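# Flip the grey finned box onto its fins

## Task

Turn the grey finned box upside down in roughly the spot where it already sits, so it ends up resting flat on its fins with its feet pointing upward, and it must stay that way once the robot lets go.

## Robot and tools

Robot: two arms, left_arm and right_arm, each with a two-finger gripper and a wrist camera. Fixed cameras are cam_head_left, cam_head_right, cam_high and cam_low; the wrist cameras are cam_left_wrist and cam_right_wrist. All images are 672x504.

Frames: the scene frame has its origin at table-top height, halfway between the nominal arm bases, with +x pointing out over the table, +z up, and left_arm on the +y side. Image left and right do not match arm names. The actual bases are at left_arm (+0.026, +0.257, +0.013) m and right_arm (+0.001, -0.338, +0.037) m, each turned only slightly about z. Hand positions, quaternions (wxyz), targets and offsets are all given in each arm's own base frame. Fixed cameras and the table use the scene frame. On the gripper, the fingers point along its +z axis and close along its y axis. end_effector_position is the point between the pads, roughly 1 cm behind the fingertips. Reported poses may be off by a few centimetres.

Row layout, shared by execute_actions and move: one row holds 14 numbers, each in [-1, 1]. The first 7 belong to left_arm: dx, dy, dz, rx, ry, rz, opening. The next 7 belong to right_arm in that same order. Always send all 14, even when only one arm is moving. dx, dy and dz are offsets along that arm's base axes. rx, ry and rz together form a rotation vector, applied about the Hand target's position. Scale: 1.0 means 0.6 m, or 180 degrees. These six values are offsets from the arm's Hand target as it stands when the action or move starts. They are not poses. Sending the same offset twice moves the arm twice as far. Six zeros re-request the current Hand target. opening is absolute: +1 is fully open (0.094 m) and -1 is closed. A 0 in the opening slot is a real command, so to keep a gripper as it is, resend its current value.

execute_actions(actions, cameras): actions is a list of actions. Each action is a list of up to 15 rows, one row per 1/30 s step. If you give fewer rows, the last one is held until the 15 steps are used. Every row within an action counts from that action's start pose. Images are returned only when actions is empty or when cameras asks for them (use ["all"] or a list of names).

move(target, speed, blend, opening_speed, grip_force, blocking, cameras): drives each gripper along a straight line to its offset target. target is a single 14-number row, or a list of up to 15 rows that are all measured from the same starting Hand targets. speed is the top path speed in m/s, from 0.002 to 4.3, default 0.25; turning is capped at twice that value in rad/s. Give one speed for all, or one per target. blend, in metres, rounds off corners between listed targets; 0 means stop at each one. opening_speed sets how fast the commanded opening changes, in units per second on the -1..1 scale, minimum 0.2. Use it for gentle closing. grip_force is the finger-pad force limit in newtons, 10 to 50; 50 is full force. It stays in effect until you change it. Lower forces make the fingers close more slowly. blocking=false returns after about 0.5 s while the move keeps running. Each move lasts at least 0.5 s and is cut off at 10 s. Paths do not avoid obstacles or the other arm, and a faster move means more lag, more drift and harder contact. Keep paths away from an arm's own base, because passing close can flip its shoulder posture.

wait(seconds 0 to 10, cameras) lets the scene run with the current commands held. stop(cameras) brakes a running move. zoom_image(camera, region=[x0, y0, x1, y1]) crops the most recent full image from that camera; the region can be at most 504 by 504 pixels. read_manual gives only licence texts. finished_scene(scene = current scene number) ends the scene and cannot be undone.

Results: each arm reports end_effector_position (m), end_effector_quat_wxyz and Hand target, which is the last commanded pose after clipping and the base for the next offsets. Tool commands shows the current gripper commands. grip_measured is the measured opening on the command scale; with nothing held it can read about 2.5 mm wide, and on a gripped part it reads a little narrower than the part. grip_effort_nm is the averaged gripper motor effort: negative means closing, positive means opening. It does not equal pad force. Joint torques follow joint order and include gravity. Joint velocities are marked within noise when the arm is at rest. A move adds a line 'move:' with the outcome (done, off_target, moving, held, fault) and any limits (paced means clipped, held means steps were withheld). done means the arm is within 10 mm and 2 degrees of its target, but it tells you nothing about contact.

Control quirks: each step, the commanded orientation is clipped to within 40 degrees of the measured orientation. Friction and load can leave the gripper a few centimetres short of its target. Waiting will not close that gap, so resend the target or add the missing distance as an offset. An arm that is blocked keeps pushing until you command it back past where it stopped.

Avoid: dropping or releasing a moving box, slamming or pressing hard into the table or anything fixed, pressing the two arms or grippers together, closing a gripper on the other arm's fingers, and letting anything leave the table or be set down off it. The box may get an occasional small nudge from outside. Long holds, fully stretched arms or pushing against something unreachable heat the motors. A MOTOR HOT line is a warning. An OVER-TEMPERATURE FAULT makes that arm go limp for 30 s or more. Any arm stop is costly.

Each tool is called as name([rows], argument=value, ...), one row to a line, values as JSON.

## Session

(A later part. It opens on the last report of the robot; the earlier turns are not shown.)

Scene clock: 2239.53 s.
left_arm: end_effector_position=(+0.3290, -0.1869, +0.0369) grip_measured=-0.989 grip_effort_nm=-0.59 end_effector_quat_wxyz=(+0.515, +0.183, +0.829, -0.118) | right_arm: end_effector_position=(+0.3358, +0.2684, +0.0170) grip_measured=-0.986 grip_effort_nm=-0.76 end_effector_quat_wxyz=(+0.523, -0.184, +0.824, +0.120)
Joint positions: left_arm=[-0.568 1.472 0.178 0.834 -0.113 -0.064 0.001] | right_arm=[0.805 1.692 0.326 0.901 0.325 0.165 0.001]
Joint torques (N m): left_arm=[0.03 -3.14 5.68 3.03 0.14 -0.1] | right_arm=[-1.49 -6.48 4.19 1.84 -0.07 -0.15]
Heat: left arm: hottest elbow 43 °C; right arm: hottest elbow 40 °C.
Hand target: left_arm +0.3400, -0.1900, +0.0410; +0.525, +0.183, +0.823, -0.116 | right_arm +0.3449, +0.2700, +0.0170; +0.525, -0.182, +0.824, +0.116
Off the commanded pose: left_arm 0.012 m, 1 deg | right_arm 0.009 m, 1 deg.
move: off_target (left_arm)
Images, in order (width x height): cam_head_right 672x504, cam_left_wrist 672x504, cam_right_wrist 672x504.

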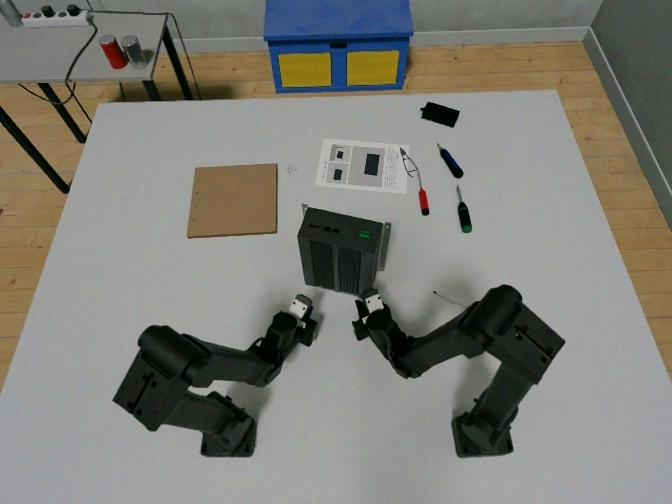

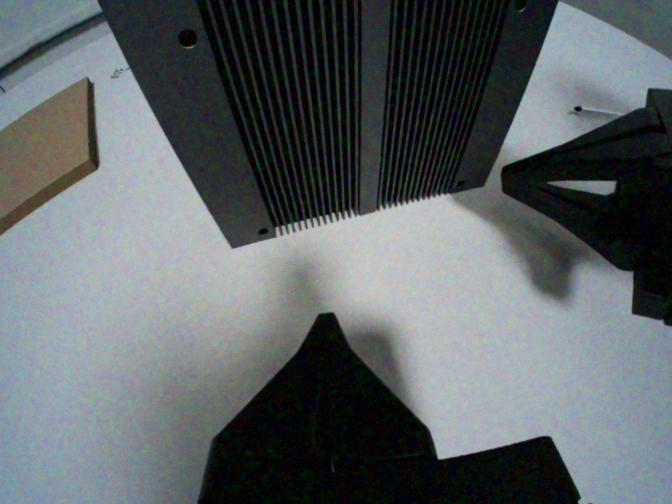

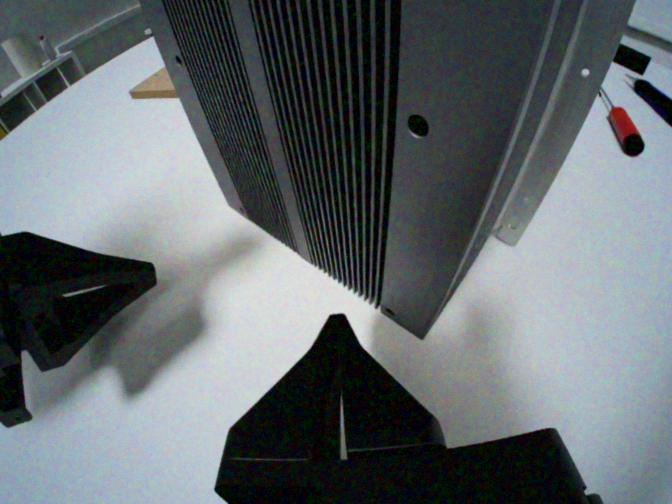

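move(target=[0.03,0,0.01,0,0,0,-1,0.1,0,0,0,0,0,-1], speed=0.04, cameras=["cam_head_right","cam_left_wrist","cam_right_wrist"])

Scene clock: 2246.17 s.
left_arm: end_effector_position=(+0.3482, -0.1884, +0.0461) grip_measured=-0.989 grip_effort_nm=-0.60 end_effector_quat_wxyz=(+0.523, +0.181, +0.824, -0.121) | right_arm: end_effector_position=(+0.3724, +0.2682, +0.0049) grip_measured=-0.986 grip_effort_nm=-0.76 end_effector_quat_wxyz=(+0.503, -0.202, +0.831, +0.122)
Joint positions: left_arm=[-0.529 1.472 0.219 0.815 -0.078 -0.047 0.001] | right_arm=[0.699 1.741 0.406 0.842 0.197 0.104 0.001]
Joint torques (N m): left_arm=[-0.03 -4.13 6.2 1.94 0.15 -0.05] | right_arm=[-4.01 -7.82 7.2 2.1 0.39 -0.06]
Heat: left arm: hottest elbow 43 °C; right arm: hottest elbow 40 °C.
Hand target: left_arm +0.3580, -0.1900, +0.0471; +0.525, +0.183, +0.823, -0.116 | right_arm +0.4049, +0.2700, +0.0170; +0.525, -0.182, +0.824, +0.116
Off the commanded pose: left_arm 0.010 m, 1 deg | right_arm 0.035 m, 4 deg.
move: off_target (right_arm)
Images, in order (width x height): cam_head_right 672x504, cam_left_wrist 672x504, cam_right_wrist 672x504.

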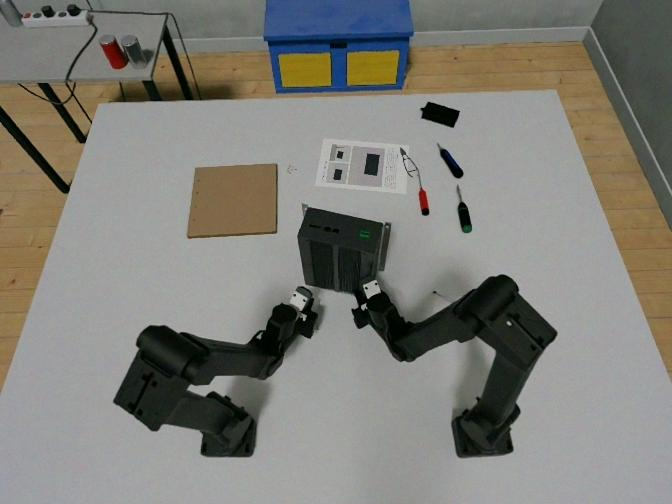

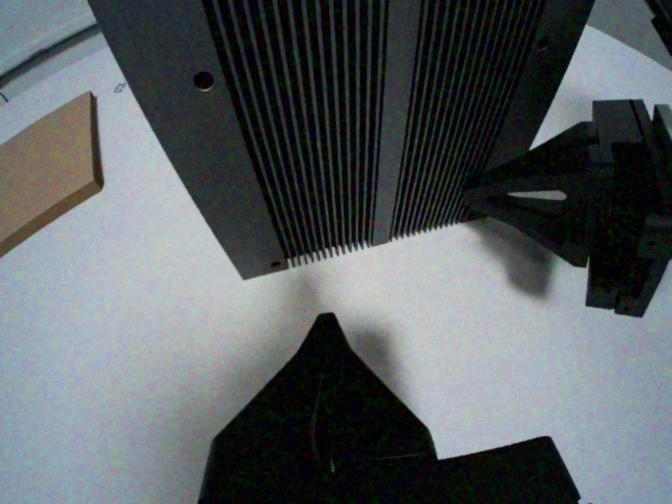

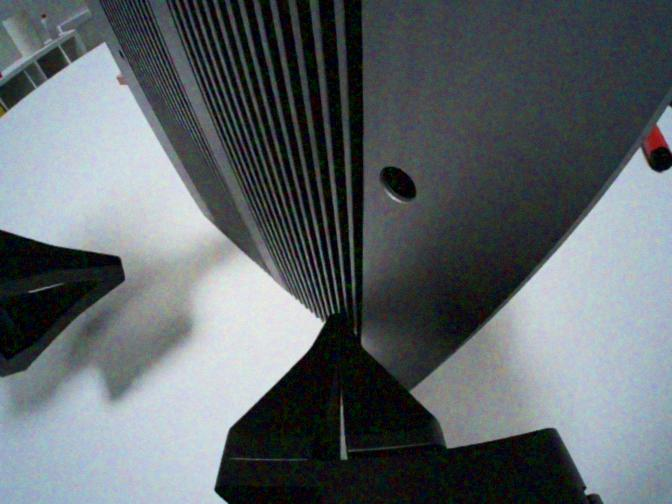

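move(target=[0.05,0,0,0,0,0,-1,0.0667,0,0.02,0,0,0,-1], speed=0.04, cameras=["cam_head_right","cam_left_wrist","cam_right_wrist"])

Scene clock: 2252.90 s.
left_arm: end_effector_position=(+0.3781, -0.1891, +0.0488) grip_measured=-0.989 grip_effort_nm=-0.59 end_effector_quat_wxyz=(+0.526, +0.180, +0.822, -0.122) | right_arm: end_effector_position=(+0.4046, +0.2619, +0.0031) grip_measured=-0.986 grip_effort_nm=-0.76 end_effector_quat_wxyz=(+0.488, -0.202, +0.842, +0.114)
Joint positions: left_arm=[-0.474 1.517 0.288 0.798 -0.028 -0.024 0.001] | right_arm=[0.625 1.745 0.477 0.74 0.138 0.075 0.001]
Joint torques (N m): left_arm=[0.09 -4.66 6.41 1.88 0.18 -0.06] | right_arm=[-4.01 -9.35 8.66 2.74 0.29 -0.1]
Heat: left arm: hottest elbow 43 °C; right arm: hottest elbow 40 °C.
Hand target: left_arm +0.3880, -0.1900, +0.0469; +0.525, +0.183, +0.823, -0.116 | right_arm +0.4450, +0.2701, +0.0292; +0.525, -0.182, +0.823, +0.116
Off the commanded pose: left_arm 0.010 m, 1 deg | right_arm 0.049 m, 5 deg.
move: off_target (right_arm)
Images, in order (width x height): cam_head_right 672x504, cam_left_wrist 672x504, cam_right_wrist 672x504.

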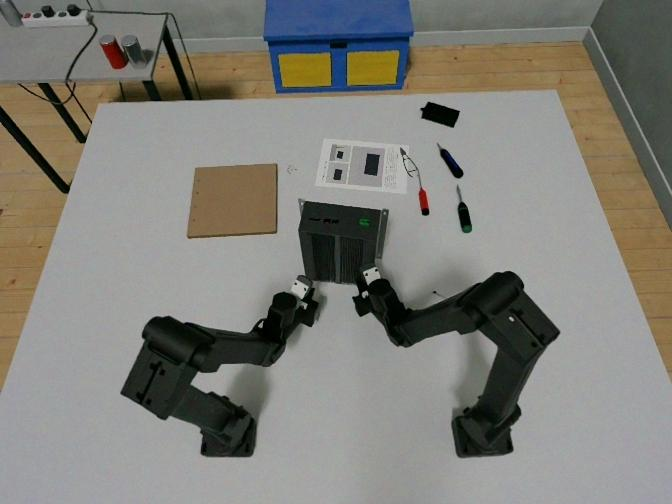

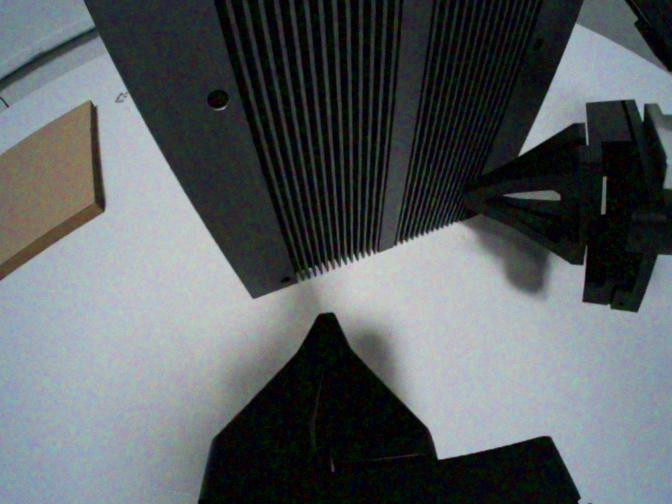

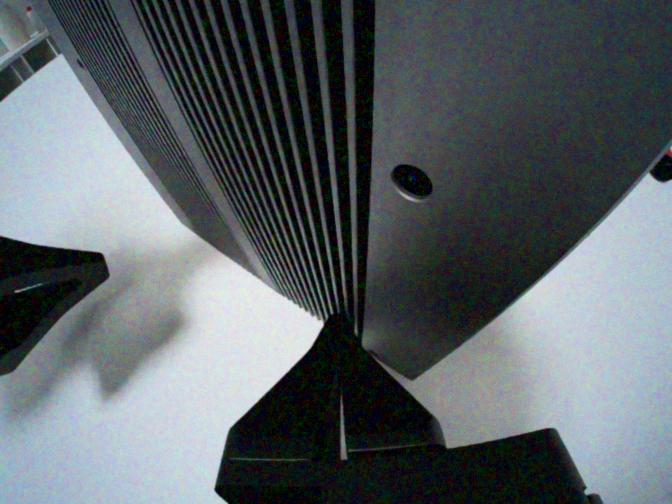

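move(target=[0.0667,0,0,0,0,0,-1,0.0667,0,0.01,0,0,0,-1], speed=0.04, cameras=["cam_head_right","cam_left_wrist","cam_right_wrist"])

Scene clock: 2259.80 s.
left_arm: end_effector_position=(+0.4177, -0.1898, +0.0497) grip_measured=-0.989 grip_effort_nm=-0.60 end_effector_quat_wxyz=(+0.526, +0.180, +0.822, -0.121) | right_arm: end_effector_position=(+0.4435, +0.2603, +0.0063) grip_measured=-0.986 grip_effort_nm=-0.76 end_effector_quat_wxyz=(+0.486, -0.197, +0.844, +0.112)
Joint positions: left_arm=[-0.416 1.58 0.385 0.766 0.024 0 0.001] | right_arm=[0.563 1.772 0.566 0.677 0.092 0.051 0.001]
Joint torques (N m): left_arm=[0.09 -5.89 6.75 1.77 0.2 -0.06] | right_arm=[-3.08 -10.75 9.62 2.67 0.07 -0.15]
Heat: left arm: hottest elbow 43 °C; right arm: hottest elbow 41 °C.
Hand target: left_arm +0.4280, -0.1900, +0.0469; +0.525, +0.183, +0.823, -0.116 | right_arm +0.4850, +0.2700, +0.0351; +0.525, -0.182, +0.824, +0.116
Off the commanded pose: left_arm 0.011 m, 1 deg | right_arm 0.051 m, 5 deg.
move: off_target (left_arm, right_arm)
Images, in order (width x height): cam_head_right 672x504, cam_left_wrist 672x504, cam_right_wrist 672x504.

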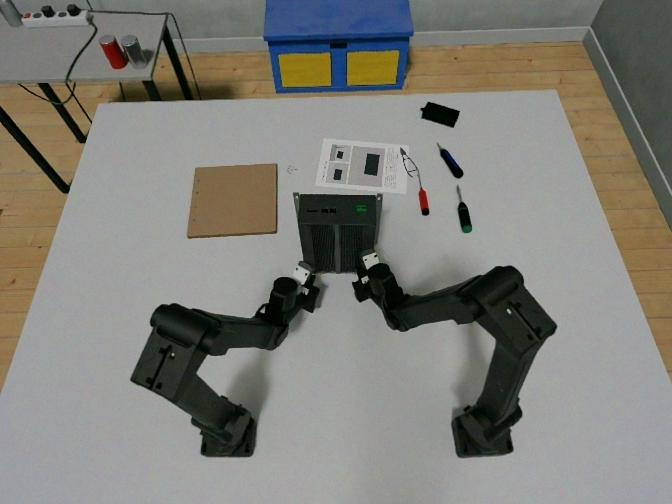

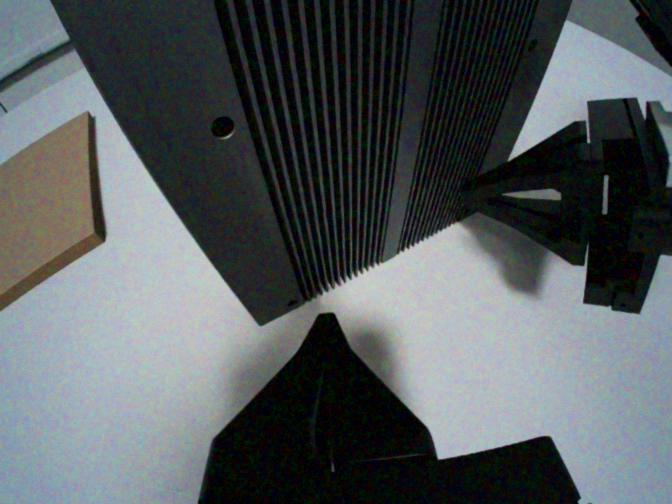

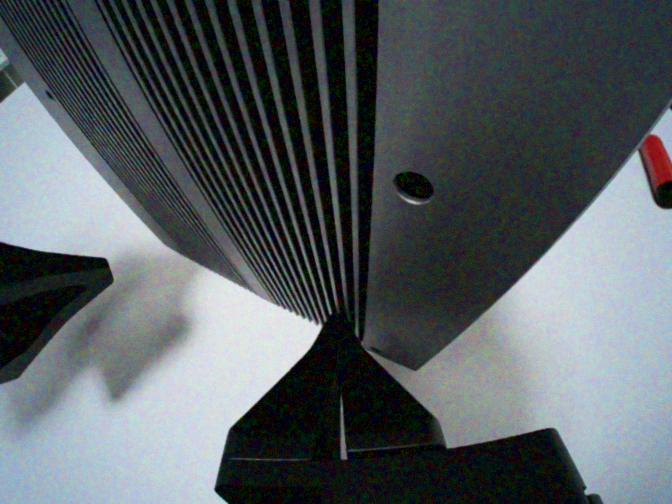

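move(target=[0.14,0,0,0,0,0,-1,0.09,0,0.0,0,0,0,-1], speed=0.05, cameras=["cam_head_right","cam_left_wrist","cam_right_wrist"])

Scene clock: 2267.77 s.
left_arm: end_effector_position=(+0.4918, -0.1886, +0.0435) grip_measured=-0.989 grip_effort_nm=-0.59 end_effector_quat_wxyz=(+0.517, +0.182, +0.828, -0.121) | right_arm: end_effector_position=(+0.5017, +0.2617, +0.0065) grip_measured=-0.986 grip_effort_nm=-0.76 end_effector_quat_wxyz=(+0.489, -0.191, +0.844, +0.112)
Joint positions: left_arm=[-0.331 1.705 0.58 0.67 0.103 0.037 0.001] | right_arm=[0.494 1.846 0.709 0.617 0.039 0.025 0.001]
Joint torques (N m): left_arm=[0.21 -8.35 8.9 2.11 0.17 -0.08] | right_arm=[-2.61 -12.22 9.73 2.56 -0.09 -0.17]
Heat: left arm: hottest elbow 42 °C; right arm: hottest elbow 43 °C.
Hand target: left_arm +0.5121, -0.1900, +0.0470; +0.525, +0.183, +0.823, -0.116 | right_arm +0.5389, +0.2701, +0.0350; +0.525, -0.182, +0.824, +0.116
Off the commanded pose: left_arm 0.021 m, 1 deg | right_arm 0.048 m, 5 deg.
move: off_target (left_arm, right_arm)
Images, in order (width x height): cam_head_right 672x504, cam_left_wrist 672x504, cam_right_wrist 672x504.

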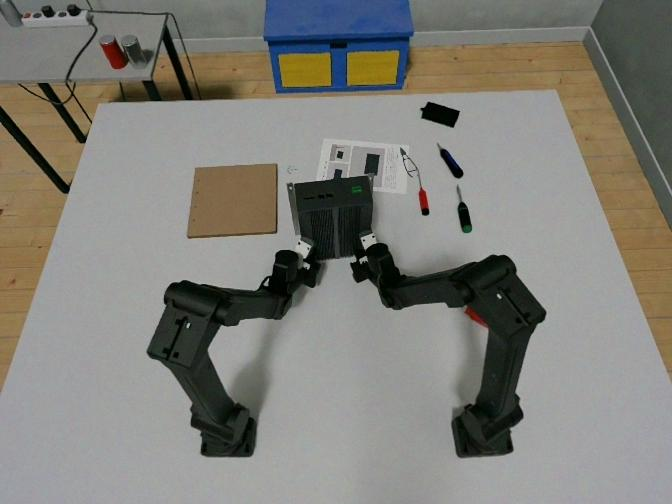

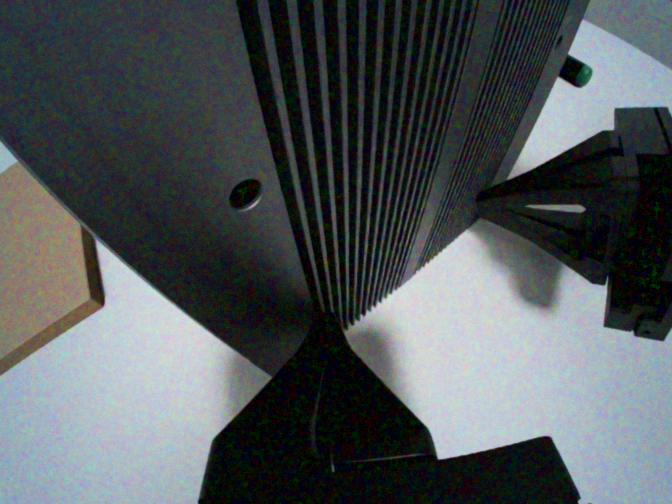

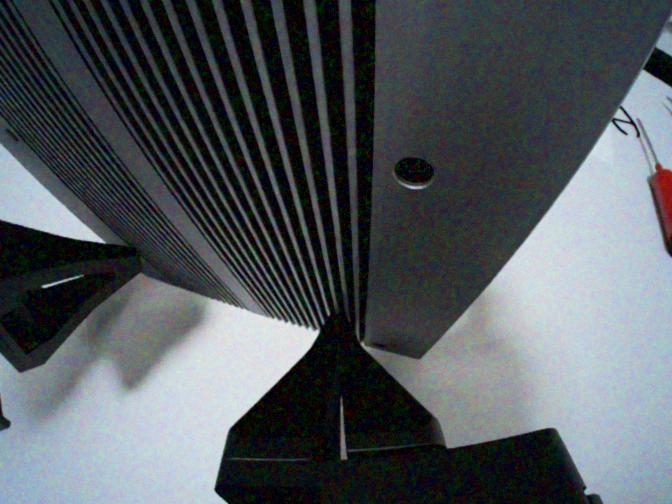

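move(target=[0.15,-0.01,0.015,0,0,0,-1,0.11,-0.025,0,0,0,0,-1], speed=0.05, cameras=["cam_head_right","cam_high","cam_left_wrist","cam_right_wrist"])

Scene clock: 2278.47 s.
left_arm: end_effector_position=(+0.5716, -0.1920, +0.0416) grip_measured=-0.989 grip_effort_nm=-0.59 end_effector_quat_wxyz=(+0.504, +0.181, +0.836, -0.119) | right_arm: end_effector_position=(+0.5750, +0.2528, +0.0114) grip_measured=-0.986 grip_effort_nm=-0.76 end_effector_quat_wxyz=(+0.497, -0.187, +0.839, +0.116)
Joint positions: left_arm=[-0.281 1.821 0.812 0.52 0.146 0.058 0.001] | right_arm=[0.404 1.931 0.886 0.546 -0.039 -0.011 0.001]
Joint torques (N m): left_arm=[-0.15 -10.93 11.28 2.44 0.18 -0.06] | right_arm=[-1.96 -14.15 9.32 2.15 -0.14 -0.12]
Heat: left arm: hottest elbow 43 °C; right arm: hottest elbow 43 °C.
Hand target: left_arm +0.6020, -0.1960, +0.0561; +0.525, +0.183, +0.823, -0.116 | right_arm +0.6051, +0.2551, +0.0352; +0.525, -0.182, +0.823, +0.116
Off the commanded pose: left_arm 0.034 m, 3 deg | right_arm 0.038 m, 4 deg.
move: off_target (left_arm, right_arm)
Images, in order (width x height): cam_head_right 672x504, cam_high 672x504, cam_left_wrist 672x504, cam_right_wrist 672x504.

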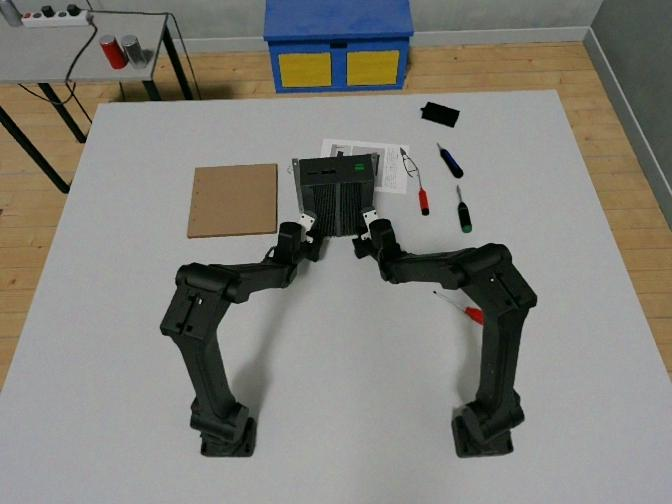

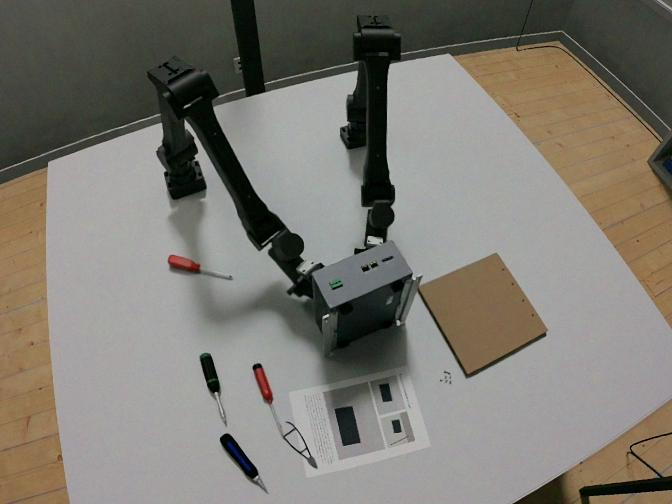

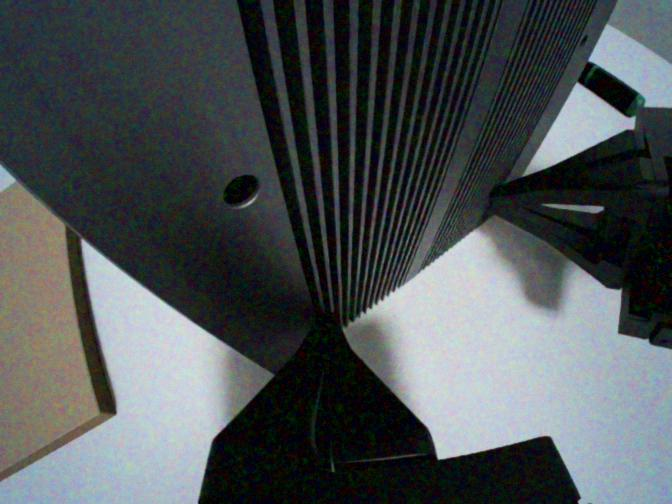

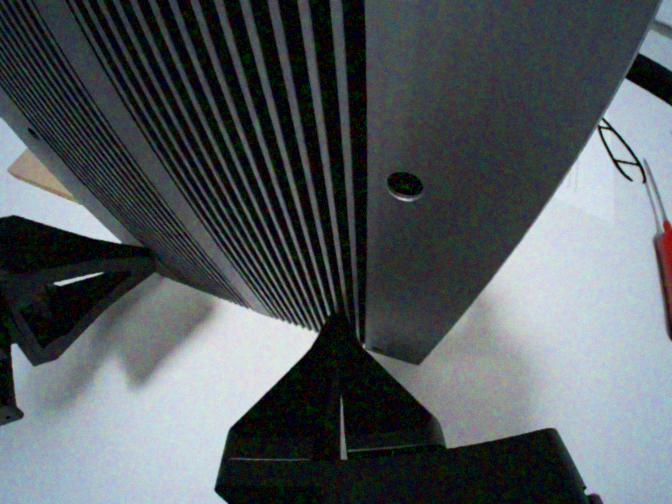

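move(target=[0.035,-0.0,0.0,0,0,0,-1,0.025,-0.0,0,0,0,0,-1], speed=0.04, cameras=["cam_head_left","cam_low"])

zoom_image(camera="cam_low", region=[250, 160, 450, 310])

zoom_image(camera="cam_head_left", region=[210, 120, 450, 300])

Scene clock: 2297.13 s.
left_arm: end_effector_position=(+0.5923, -0.1922, +0.0417) grip_measured=-0.989 grip_effort_nm=-0.59 end_effector_quat_wxyz=(+0.503, +0.181, +0.836, -0.120) | right_arm: end_effector_position=(+0.5910, +0.2529, +0.0114) grip_measured=-0.986 grip_effort_nm=-0.76 end_effector_quat_wxyz=(+0.498, -0.186, +0.839, +0.116)
Joint positions: left_arm=[-0.27 1.854 0.872 0.492 0.156 0.062 0.001] | right_arm=[0.392 1.954 0.93 0.525 -0.049 -0.016 0.001]
Joint torques (N m): left_arm=[-0.03 -11.58 11.63 2.44 0.17 -0.07] | right_arm=[-1.73 -14.45 9.62 2.4 -0.19 -0.11]
Heat: left arm: hottest elbow 47 °C; right arm: hottest elbow 44 °C.
Hand target: left_arm +0.6231, -0.1960, +0.0561; +0.525, +0.183, +0.823, -0.116 | right_arm +0.6199, +0.2551, +0.0349; +0.524, -0.182, +0.824, +0.116
Off the commanded pose: left_arm 0.034 m, 3 deg | right_arm 0.038 m, 4 deg.
move: off_target (left_arm, right_arm)
Images, in order (width x height): cam_head_left 672x504, cam_low 672x504.

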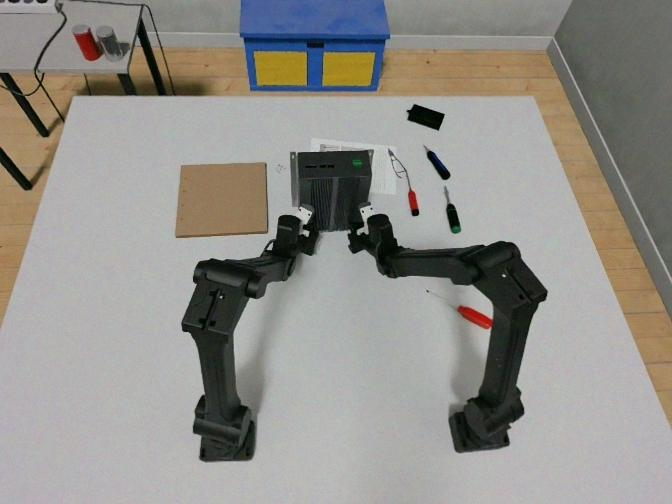

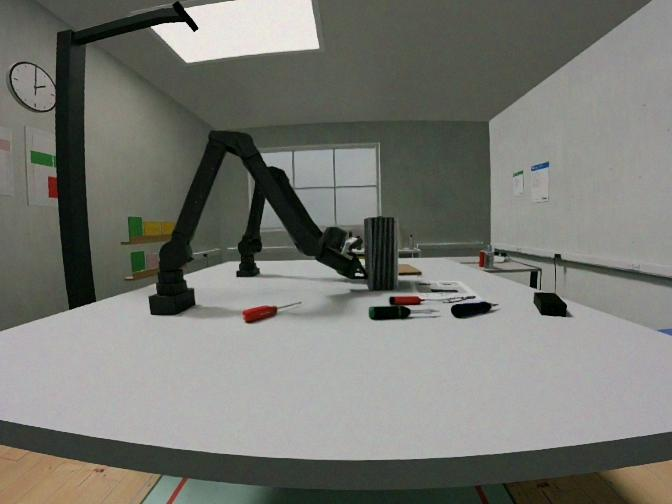

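Scaled by 2.520.

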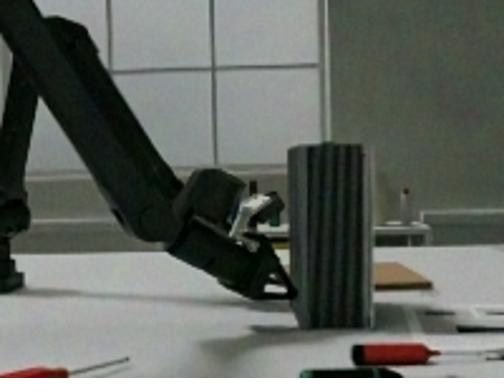

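Scaled by 2.100.

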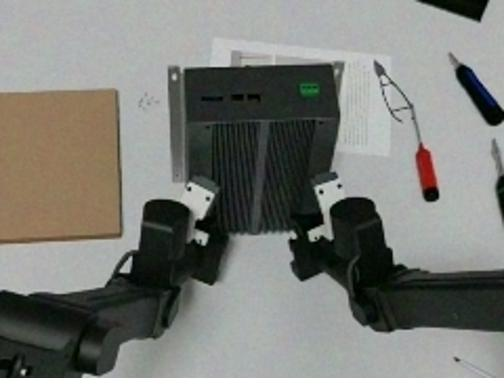

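move([
  [-0.2167,0,0.02,0,0,0,-1,-0.2167,0,0.02,0,0,0,-1],
  [-0.2052,0.2017,0.21,-0.0520,-0.0366,-0.3266,-1,-0.1998,-0.1918,0.2052,0.0527,-0.0372,0.3327,-1],
], speed=0.14, blend=[0.02,0], cameras=["cam_head_left","cam_low","cam_left_wrist","cam_right_wrist"])

Scene clock: 2366.77 s.
left_arm: end_effector_position=(+0.4876, -0.0801, +0.1847) grip_measured=-0.989 grip_effort_nm=-0.59 end_effector_quat_wxyz=(+0.456, +0.524, +0.587, -0.415) | right_arm: end_effector_position=(+0.4844, +0.1465, +0.1517) grip_measured=-0.986 grip_effort_nm=-0.76 end_effector_quat_wxyz=(+0.446, -0.528, +0.583, +0.427)
Joint positions: left_arm=[0.186 1.789 1.272 -1.378 1.315 1.895 0.001] | right_arm=[-0.046 1.75 1.123 -0.841 -1.329 -1.437 0.001]
Joint torques (N m): left_arm=[-0.5 -11.58 10 -0.29 0.59 -0.08] | right_arm=[-1.73 -12.69 9.5 0.42 -0.62 -0.1]
Heat: left arm: hottest elbow 48 °C; right arm: hottest elbow 46 °C.
Hand target: left_arm +0.5000, -0.0750, +0.1820; +0.457, +0.527, +0.586, -0.412 | right_arm +0.5000, +0.1399, +0.1582; +0.455, -0.532, +0.580, +0.416
Off the commanded pose: left_arm 0.014 m, 1 deg | right_arm 0.018 m, 2 deg.
move: off_target (left_arm, right_arm)
Images, in order (width x height): cam_head_left 672x504, cam_low 672x504, cam_left_wrist 672x504, cam_right_wrist 672x504.

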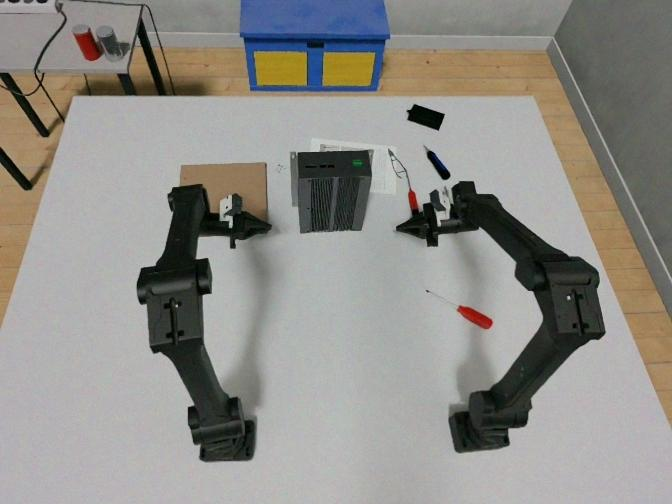

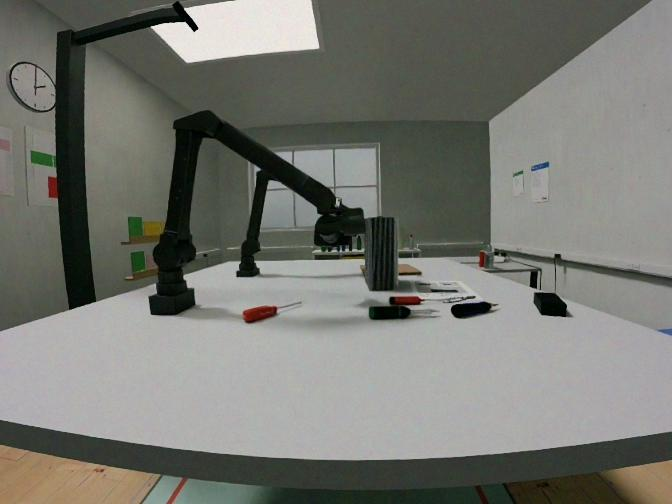

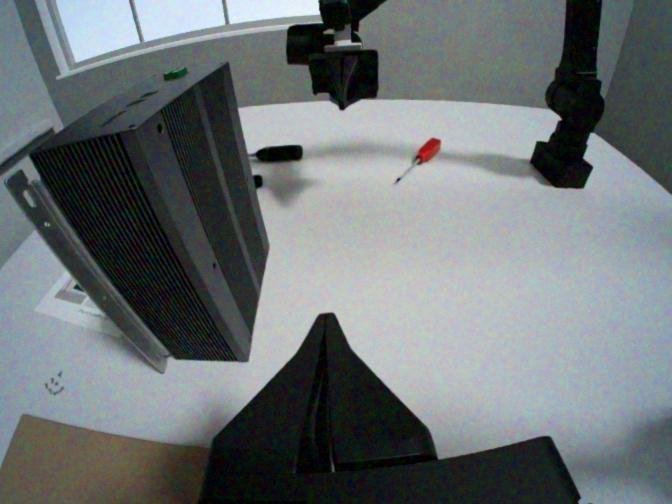

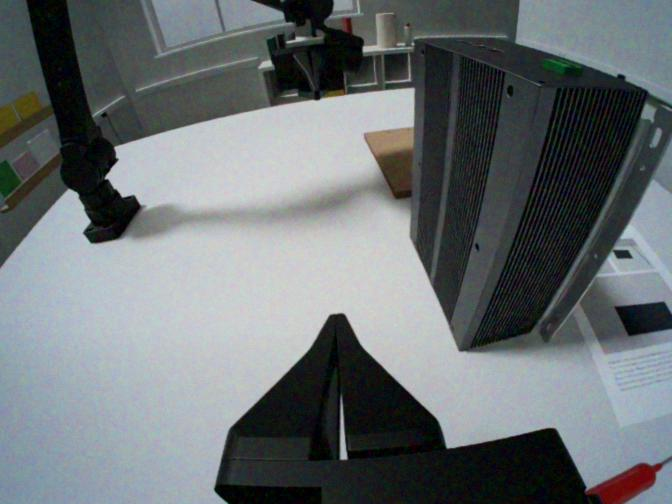

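move(target=[0.2217,0,0,0,0,0,-1,0.235,-0.0067,0,0,0,0,-1], speed=0.1, cameras=["cam_head_left","cam_low","cam_left_wrist","cam_right_wrist"])

Scene clock: 2374.67 s.
left_arm: end_effector_position=(+0.6220, -0.0704, +0.1890) grip_measured=-0.989 grip_effort_nm=-0.60 end_effector_quat_wxyz=(+0.462, +0.528, +0.586, -0.405) | right_arm: end_effector_position=(+0.6277, +0.1399, +0.1521) grip_measured=-0.986 grip_effort_nm=-0.76 end_effector_quat_wxyz=(+0.447, -0.526, +0.586, +0.426)
Joint positions: left_arm=[0.161 2.067 1.729 -1.4 1.32 1.756 0.001] | right_arm=[-0.046 2.064 1.617 -0.992 -1.328 -1.405 0.001]
Joint torques (N m): left_arm=[-1.67 -16.38 11.06 -0.09 0.83 -0.3] | right_arm=[-1.49 -18.32 10.59 0.39 -0.64 -0.15]
Heat: left arm: hottest elbow 49 °C; right arm: hottest elbow 47 °C.
Hand target: left_arm +0.6330, -0.0749, +0.1822; +0.457, +0.527, +0.586, -0.412 | right_arm +0.6411, +0.1359, +0.1581; +0.454, -0.532, +0.580, +0.416
Off the commanded pose: left_arm 0.014 m, 1 deg | right_arm 0.015 m, 2 deg.
move: off_target (left_arm, right_arm)
Images, in order (width x height): cam_head_left 672x504, cam_low 672x504, cam_left_wrist 672x504, cam_right_wrist 672x504.

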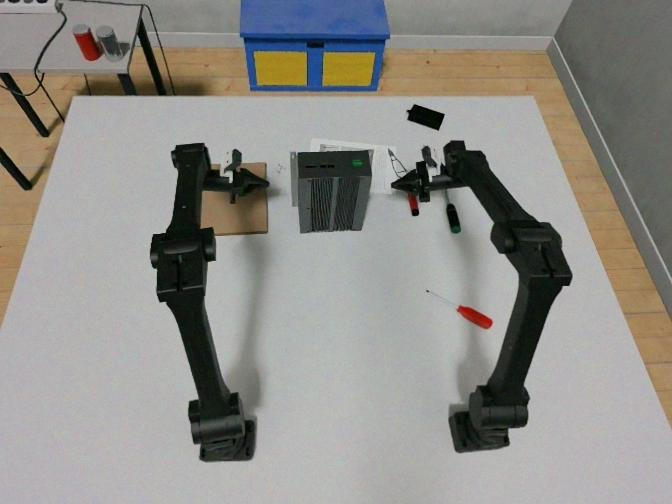

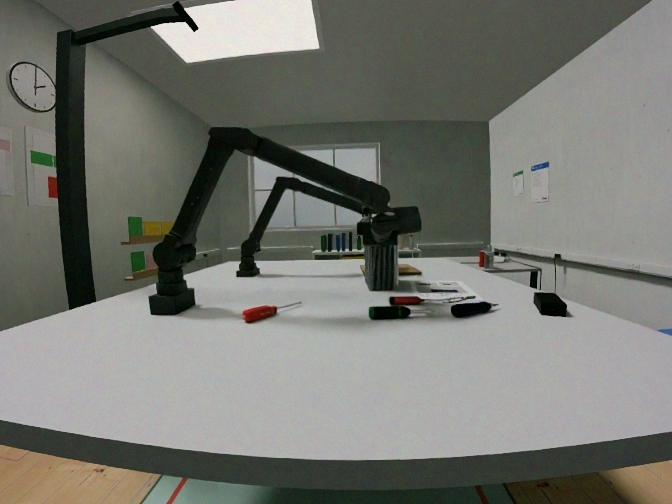

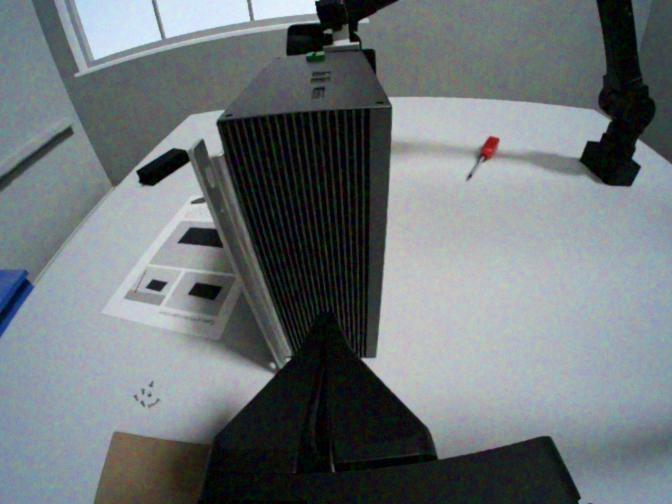

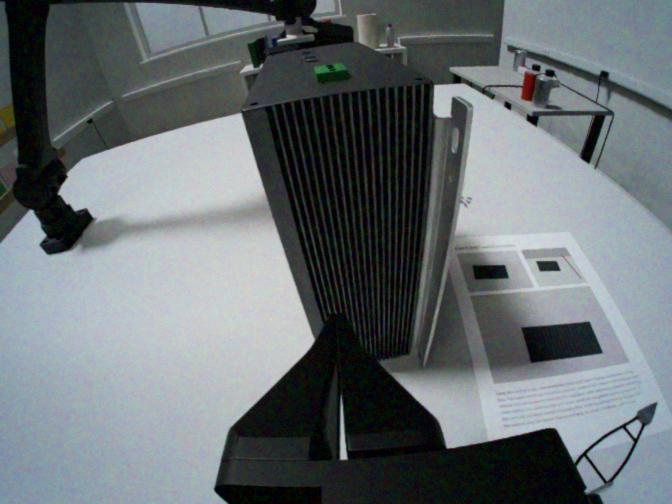

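move(target=[0.02,-0.105,-0.005,0,0,0,-1,0.022,0.0917,0.01,0,0,0,-1], speed=0.06, cameras=["cam_head_left","cam_low","cam_left_wrist","cam_right_wrist"])

zoom_image(camera="cam_head_left", region=[210, 120, 450, 300])

Scene clock: 2385.83 s.
left_arm: end_effector_position=(+0.6462, -0.1346, +0.1721) grip_measured=-0.989 grip_effort_nm=-0.59 end_effector_quat_wxyz=(+0.456, +0.525, +0.587, -0.415) | right_arm: end_effector_position=(+0.6515, +0.1833, +0.1577) grip_measured=-0.986 grip_effort_nm=-0.76 end_effector_quat_wxyz=(+0.451, -0.526, +0.586, +0.420)
Joint positions: left_arm=[0.054 2.067 1.679 -0.988 1.324 1.361 0.001] | right_arm=[0.024 2.064 1.617 -0.692 -1.302 -1.106 0.001]
Joint torques (N m): left_arm=[-1.32 -20.48 7.75 1.32 0.63 -0.3] | right_arm=[0.5 -20.01 8.34 1.59 -0.56 0.07]
Heat: left arm: hottest elbow 49 °C; right arm: hottest elbow 48 °C.
Hand target: left_arm +0.6450, -0.1380, +0.1791; +0.457, +0.527, +0.586, -0.412 | right_arm +0.6543, +0.1911, +0.1644; +0.455, -0.533, +0.580, +0.416
Off the commanded pose: left_arm 0.008 m, 1 deg | right_arm 0.010 m, 1 deg.
move: done
Images, in order (width x height): cam_head_left 672x504, cam_low 672x504, cam_left_wrist 672x504, cam_right_wrist 672x504.

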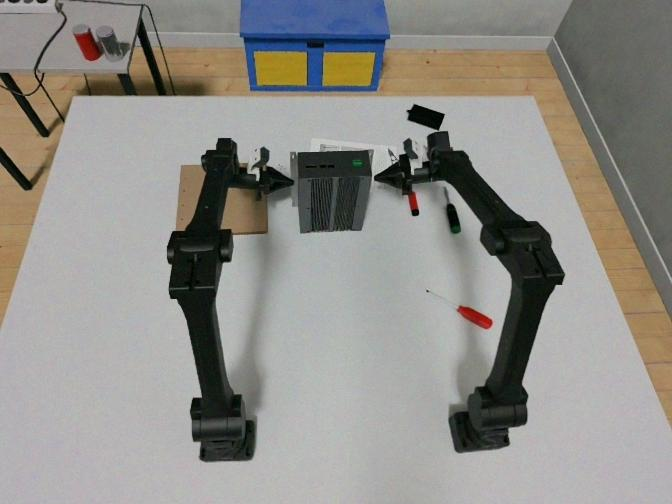

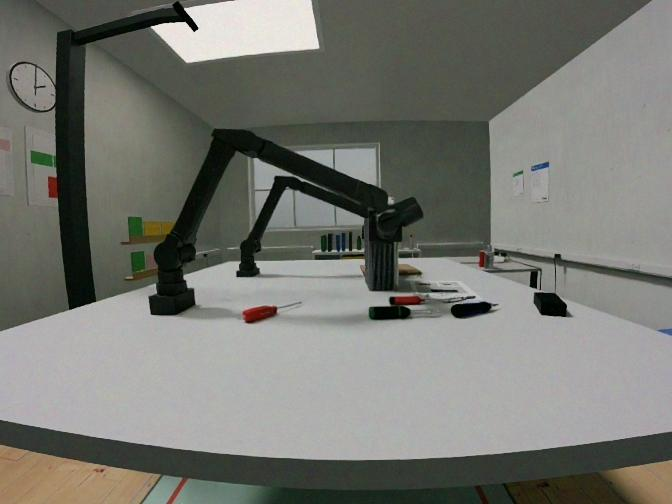

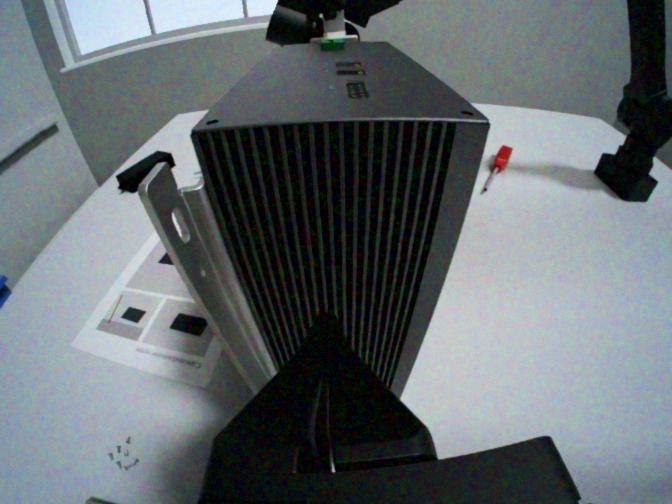

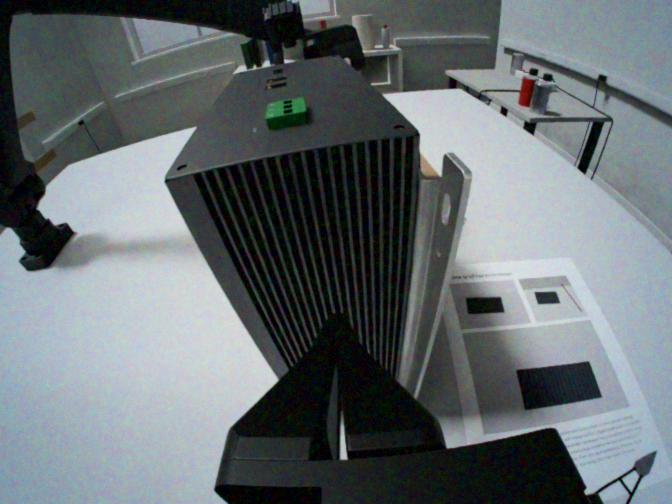

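Scaled by 2.100.

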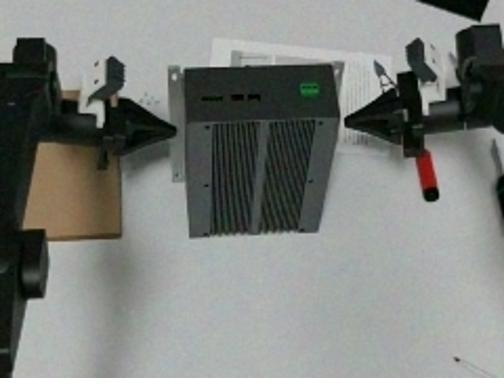

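move(target=[0.0,-0.03,0.012,0,0,0,-1,-0.005,0.0417,0.0,0,0,0,-1], speed=0.03, cameras=["cam_head_left","cam_head_right","cam_left_wrist","cam_right_wrist"])

zoom_image(camera="cam_head_left", region=[210, 120, 450, 300])

zoom_image(camera="cam_head_right", region=[210, 120, 450, 300])

Scene clock: 2416.73 s.
left_arm: end_effector_position=(+0.6470, -0.1478, +0.1738) grip_measured=-0.989 grip_effort_nm=-0.59 end_effector_quat_wxyz=(+0.453, +0.521, +0.592, -0.416) | right_arm: end_effector_position=(+0.6528, +0.2045, +0.1514) grip_measured=-0.986 grip_effort_nm=-0.76 end_effector_quat_wxyz=(+0.449, -0.524, +0.590, +0.420)
Joint positions: left_arm=[0.033 2.049 1.65 -0.885 1.314 1.254 0.001] | right_arm=[0.058 2.062 1.587 -0.555 -1.283 -0.987 0.001]
Joint torques (N m): left_arm=[-1.9 -20.95 7.97 1.54 0.7 -0.32] | right_arm=[0.44 -20.54 7.41 1.77 -0.55 0.07]
Heat: left arm: hottest elbow 47 °C; right arm: hottest elbow 47 °C.
Hand target: left_arm +0.6450, -0.1559, +0.1864; +0.457, +0.527, +0.586, -0.412 | right_arm +0.6512, +0.2161, +0.1642; +0.454, -0.533, +0.580, +0.416
Off the commanded pose: left_arm 0.015 m, 1 deg | right_arm 0.018 m, 2 deg.
move: off_target (left_arm, right_arm)
Images, in order (width x height): cam_head_left 672x504, cam_head_right 672x504, cam_left_wrist 672x504, cam_right_wrist 672x504.

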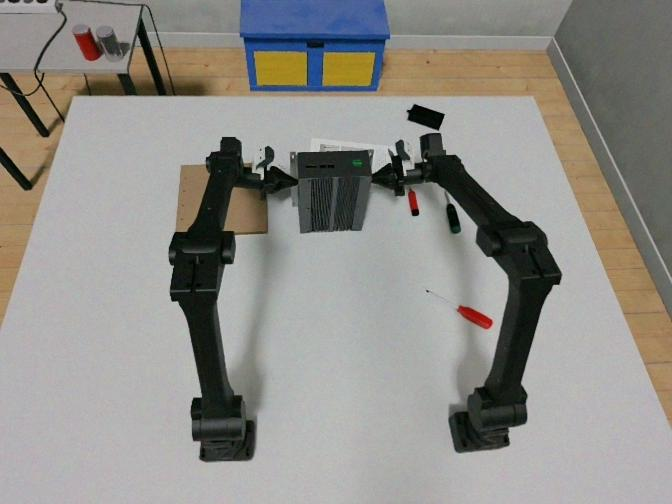

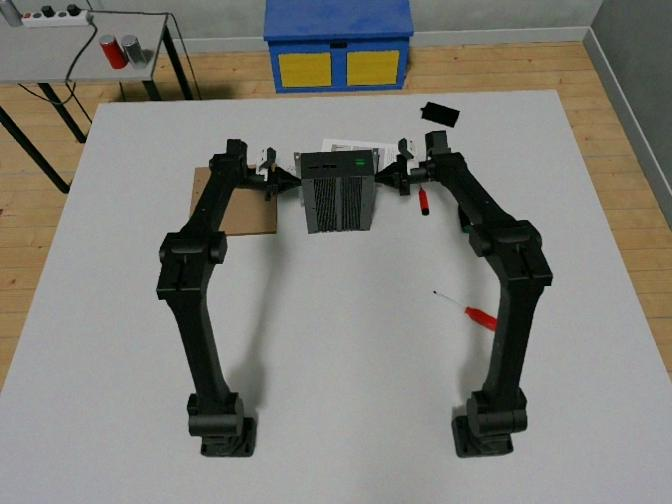

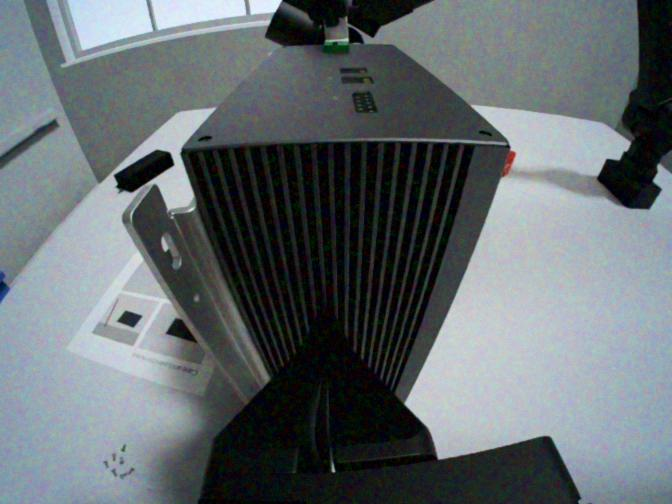

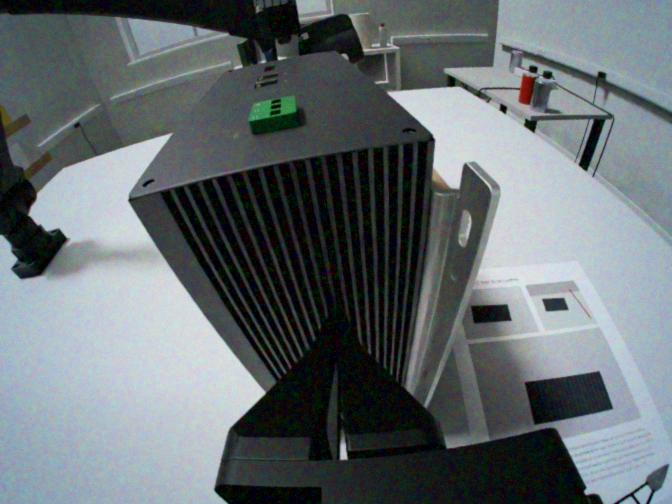

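Scaled by 2.100.

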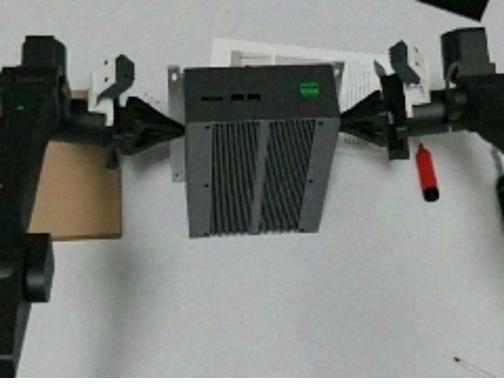

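Scaled by 2.100.

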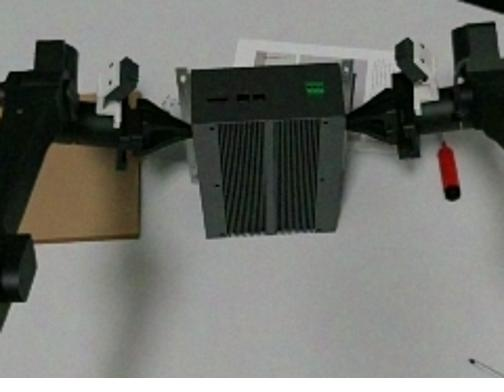

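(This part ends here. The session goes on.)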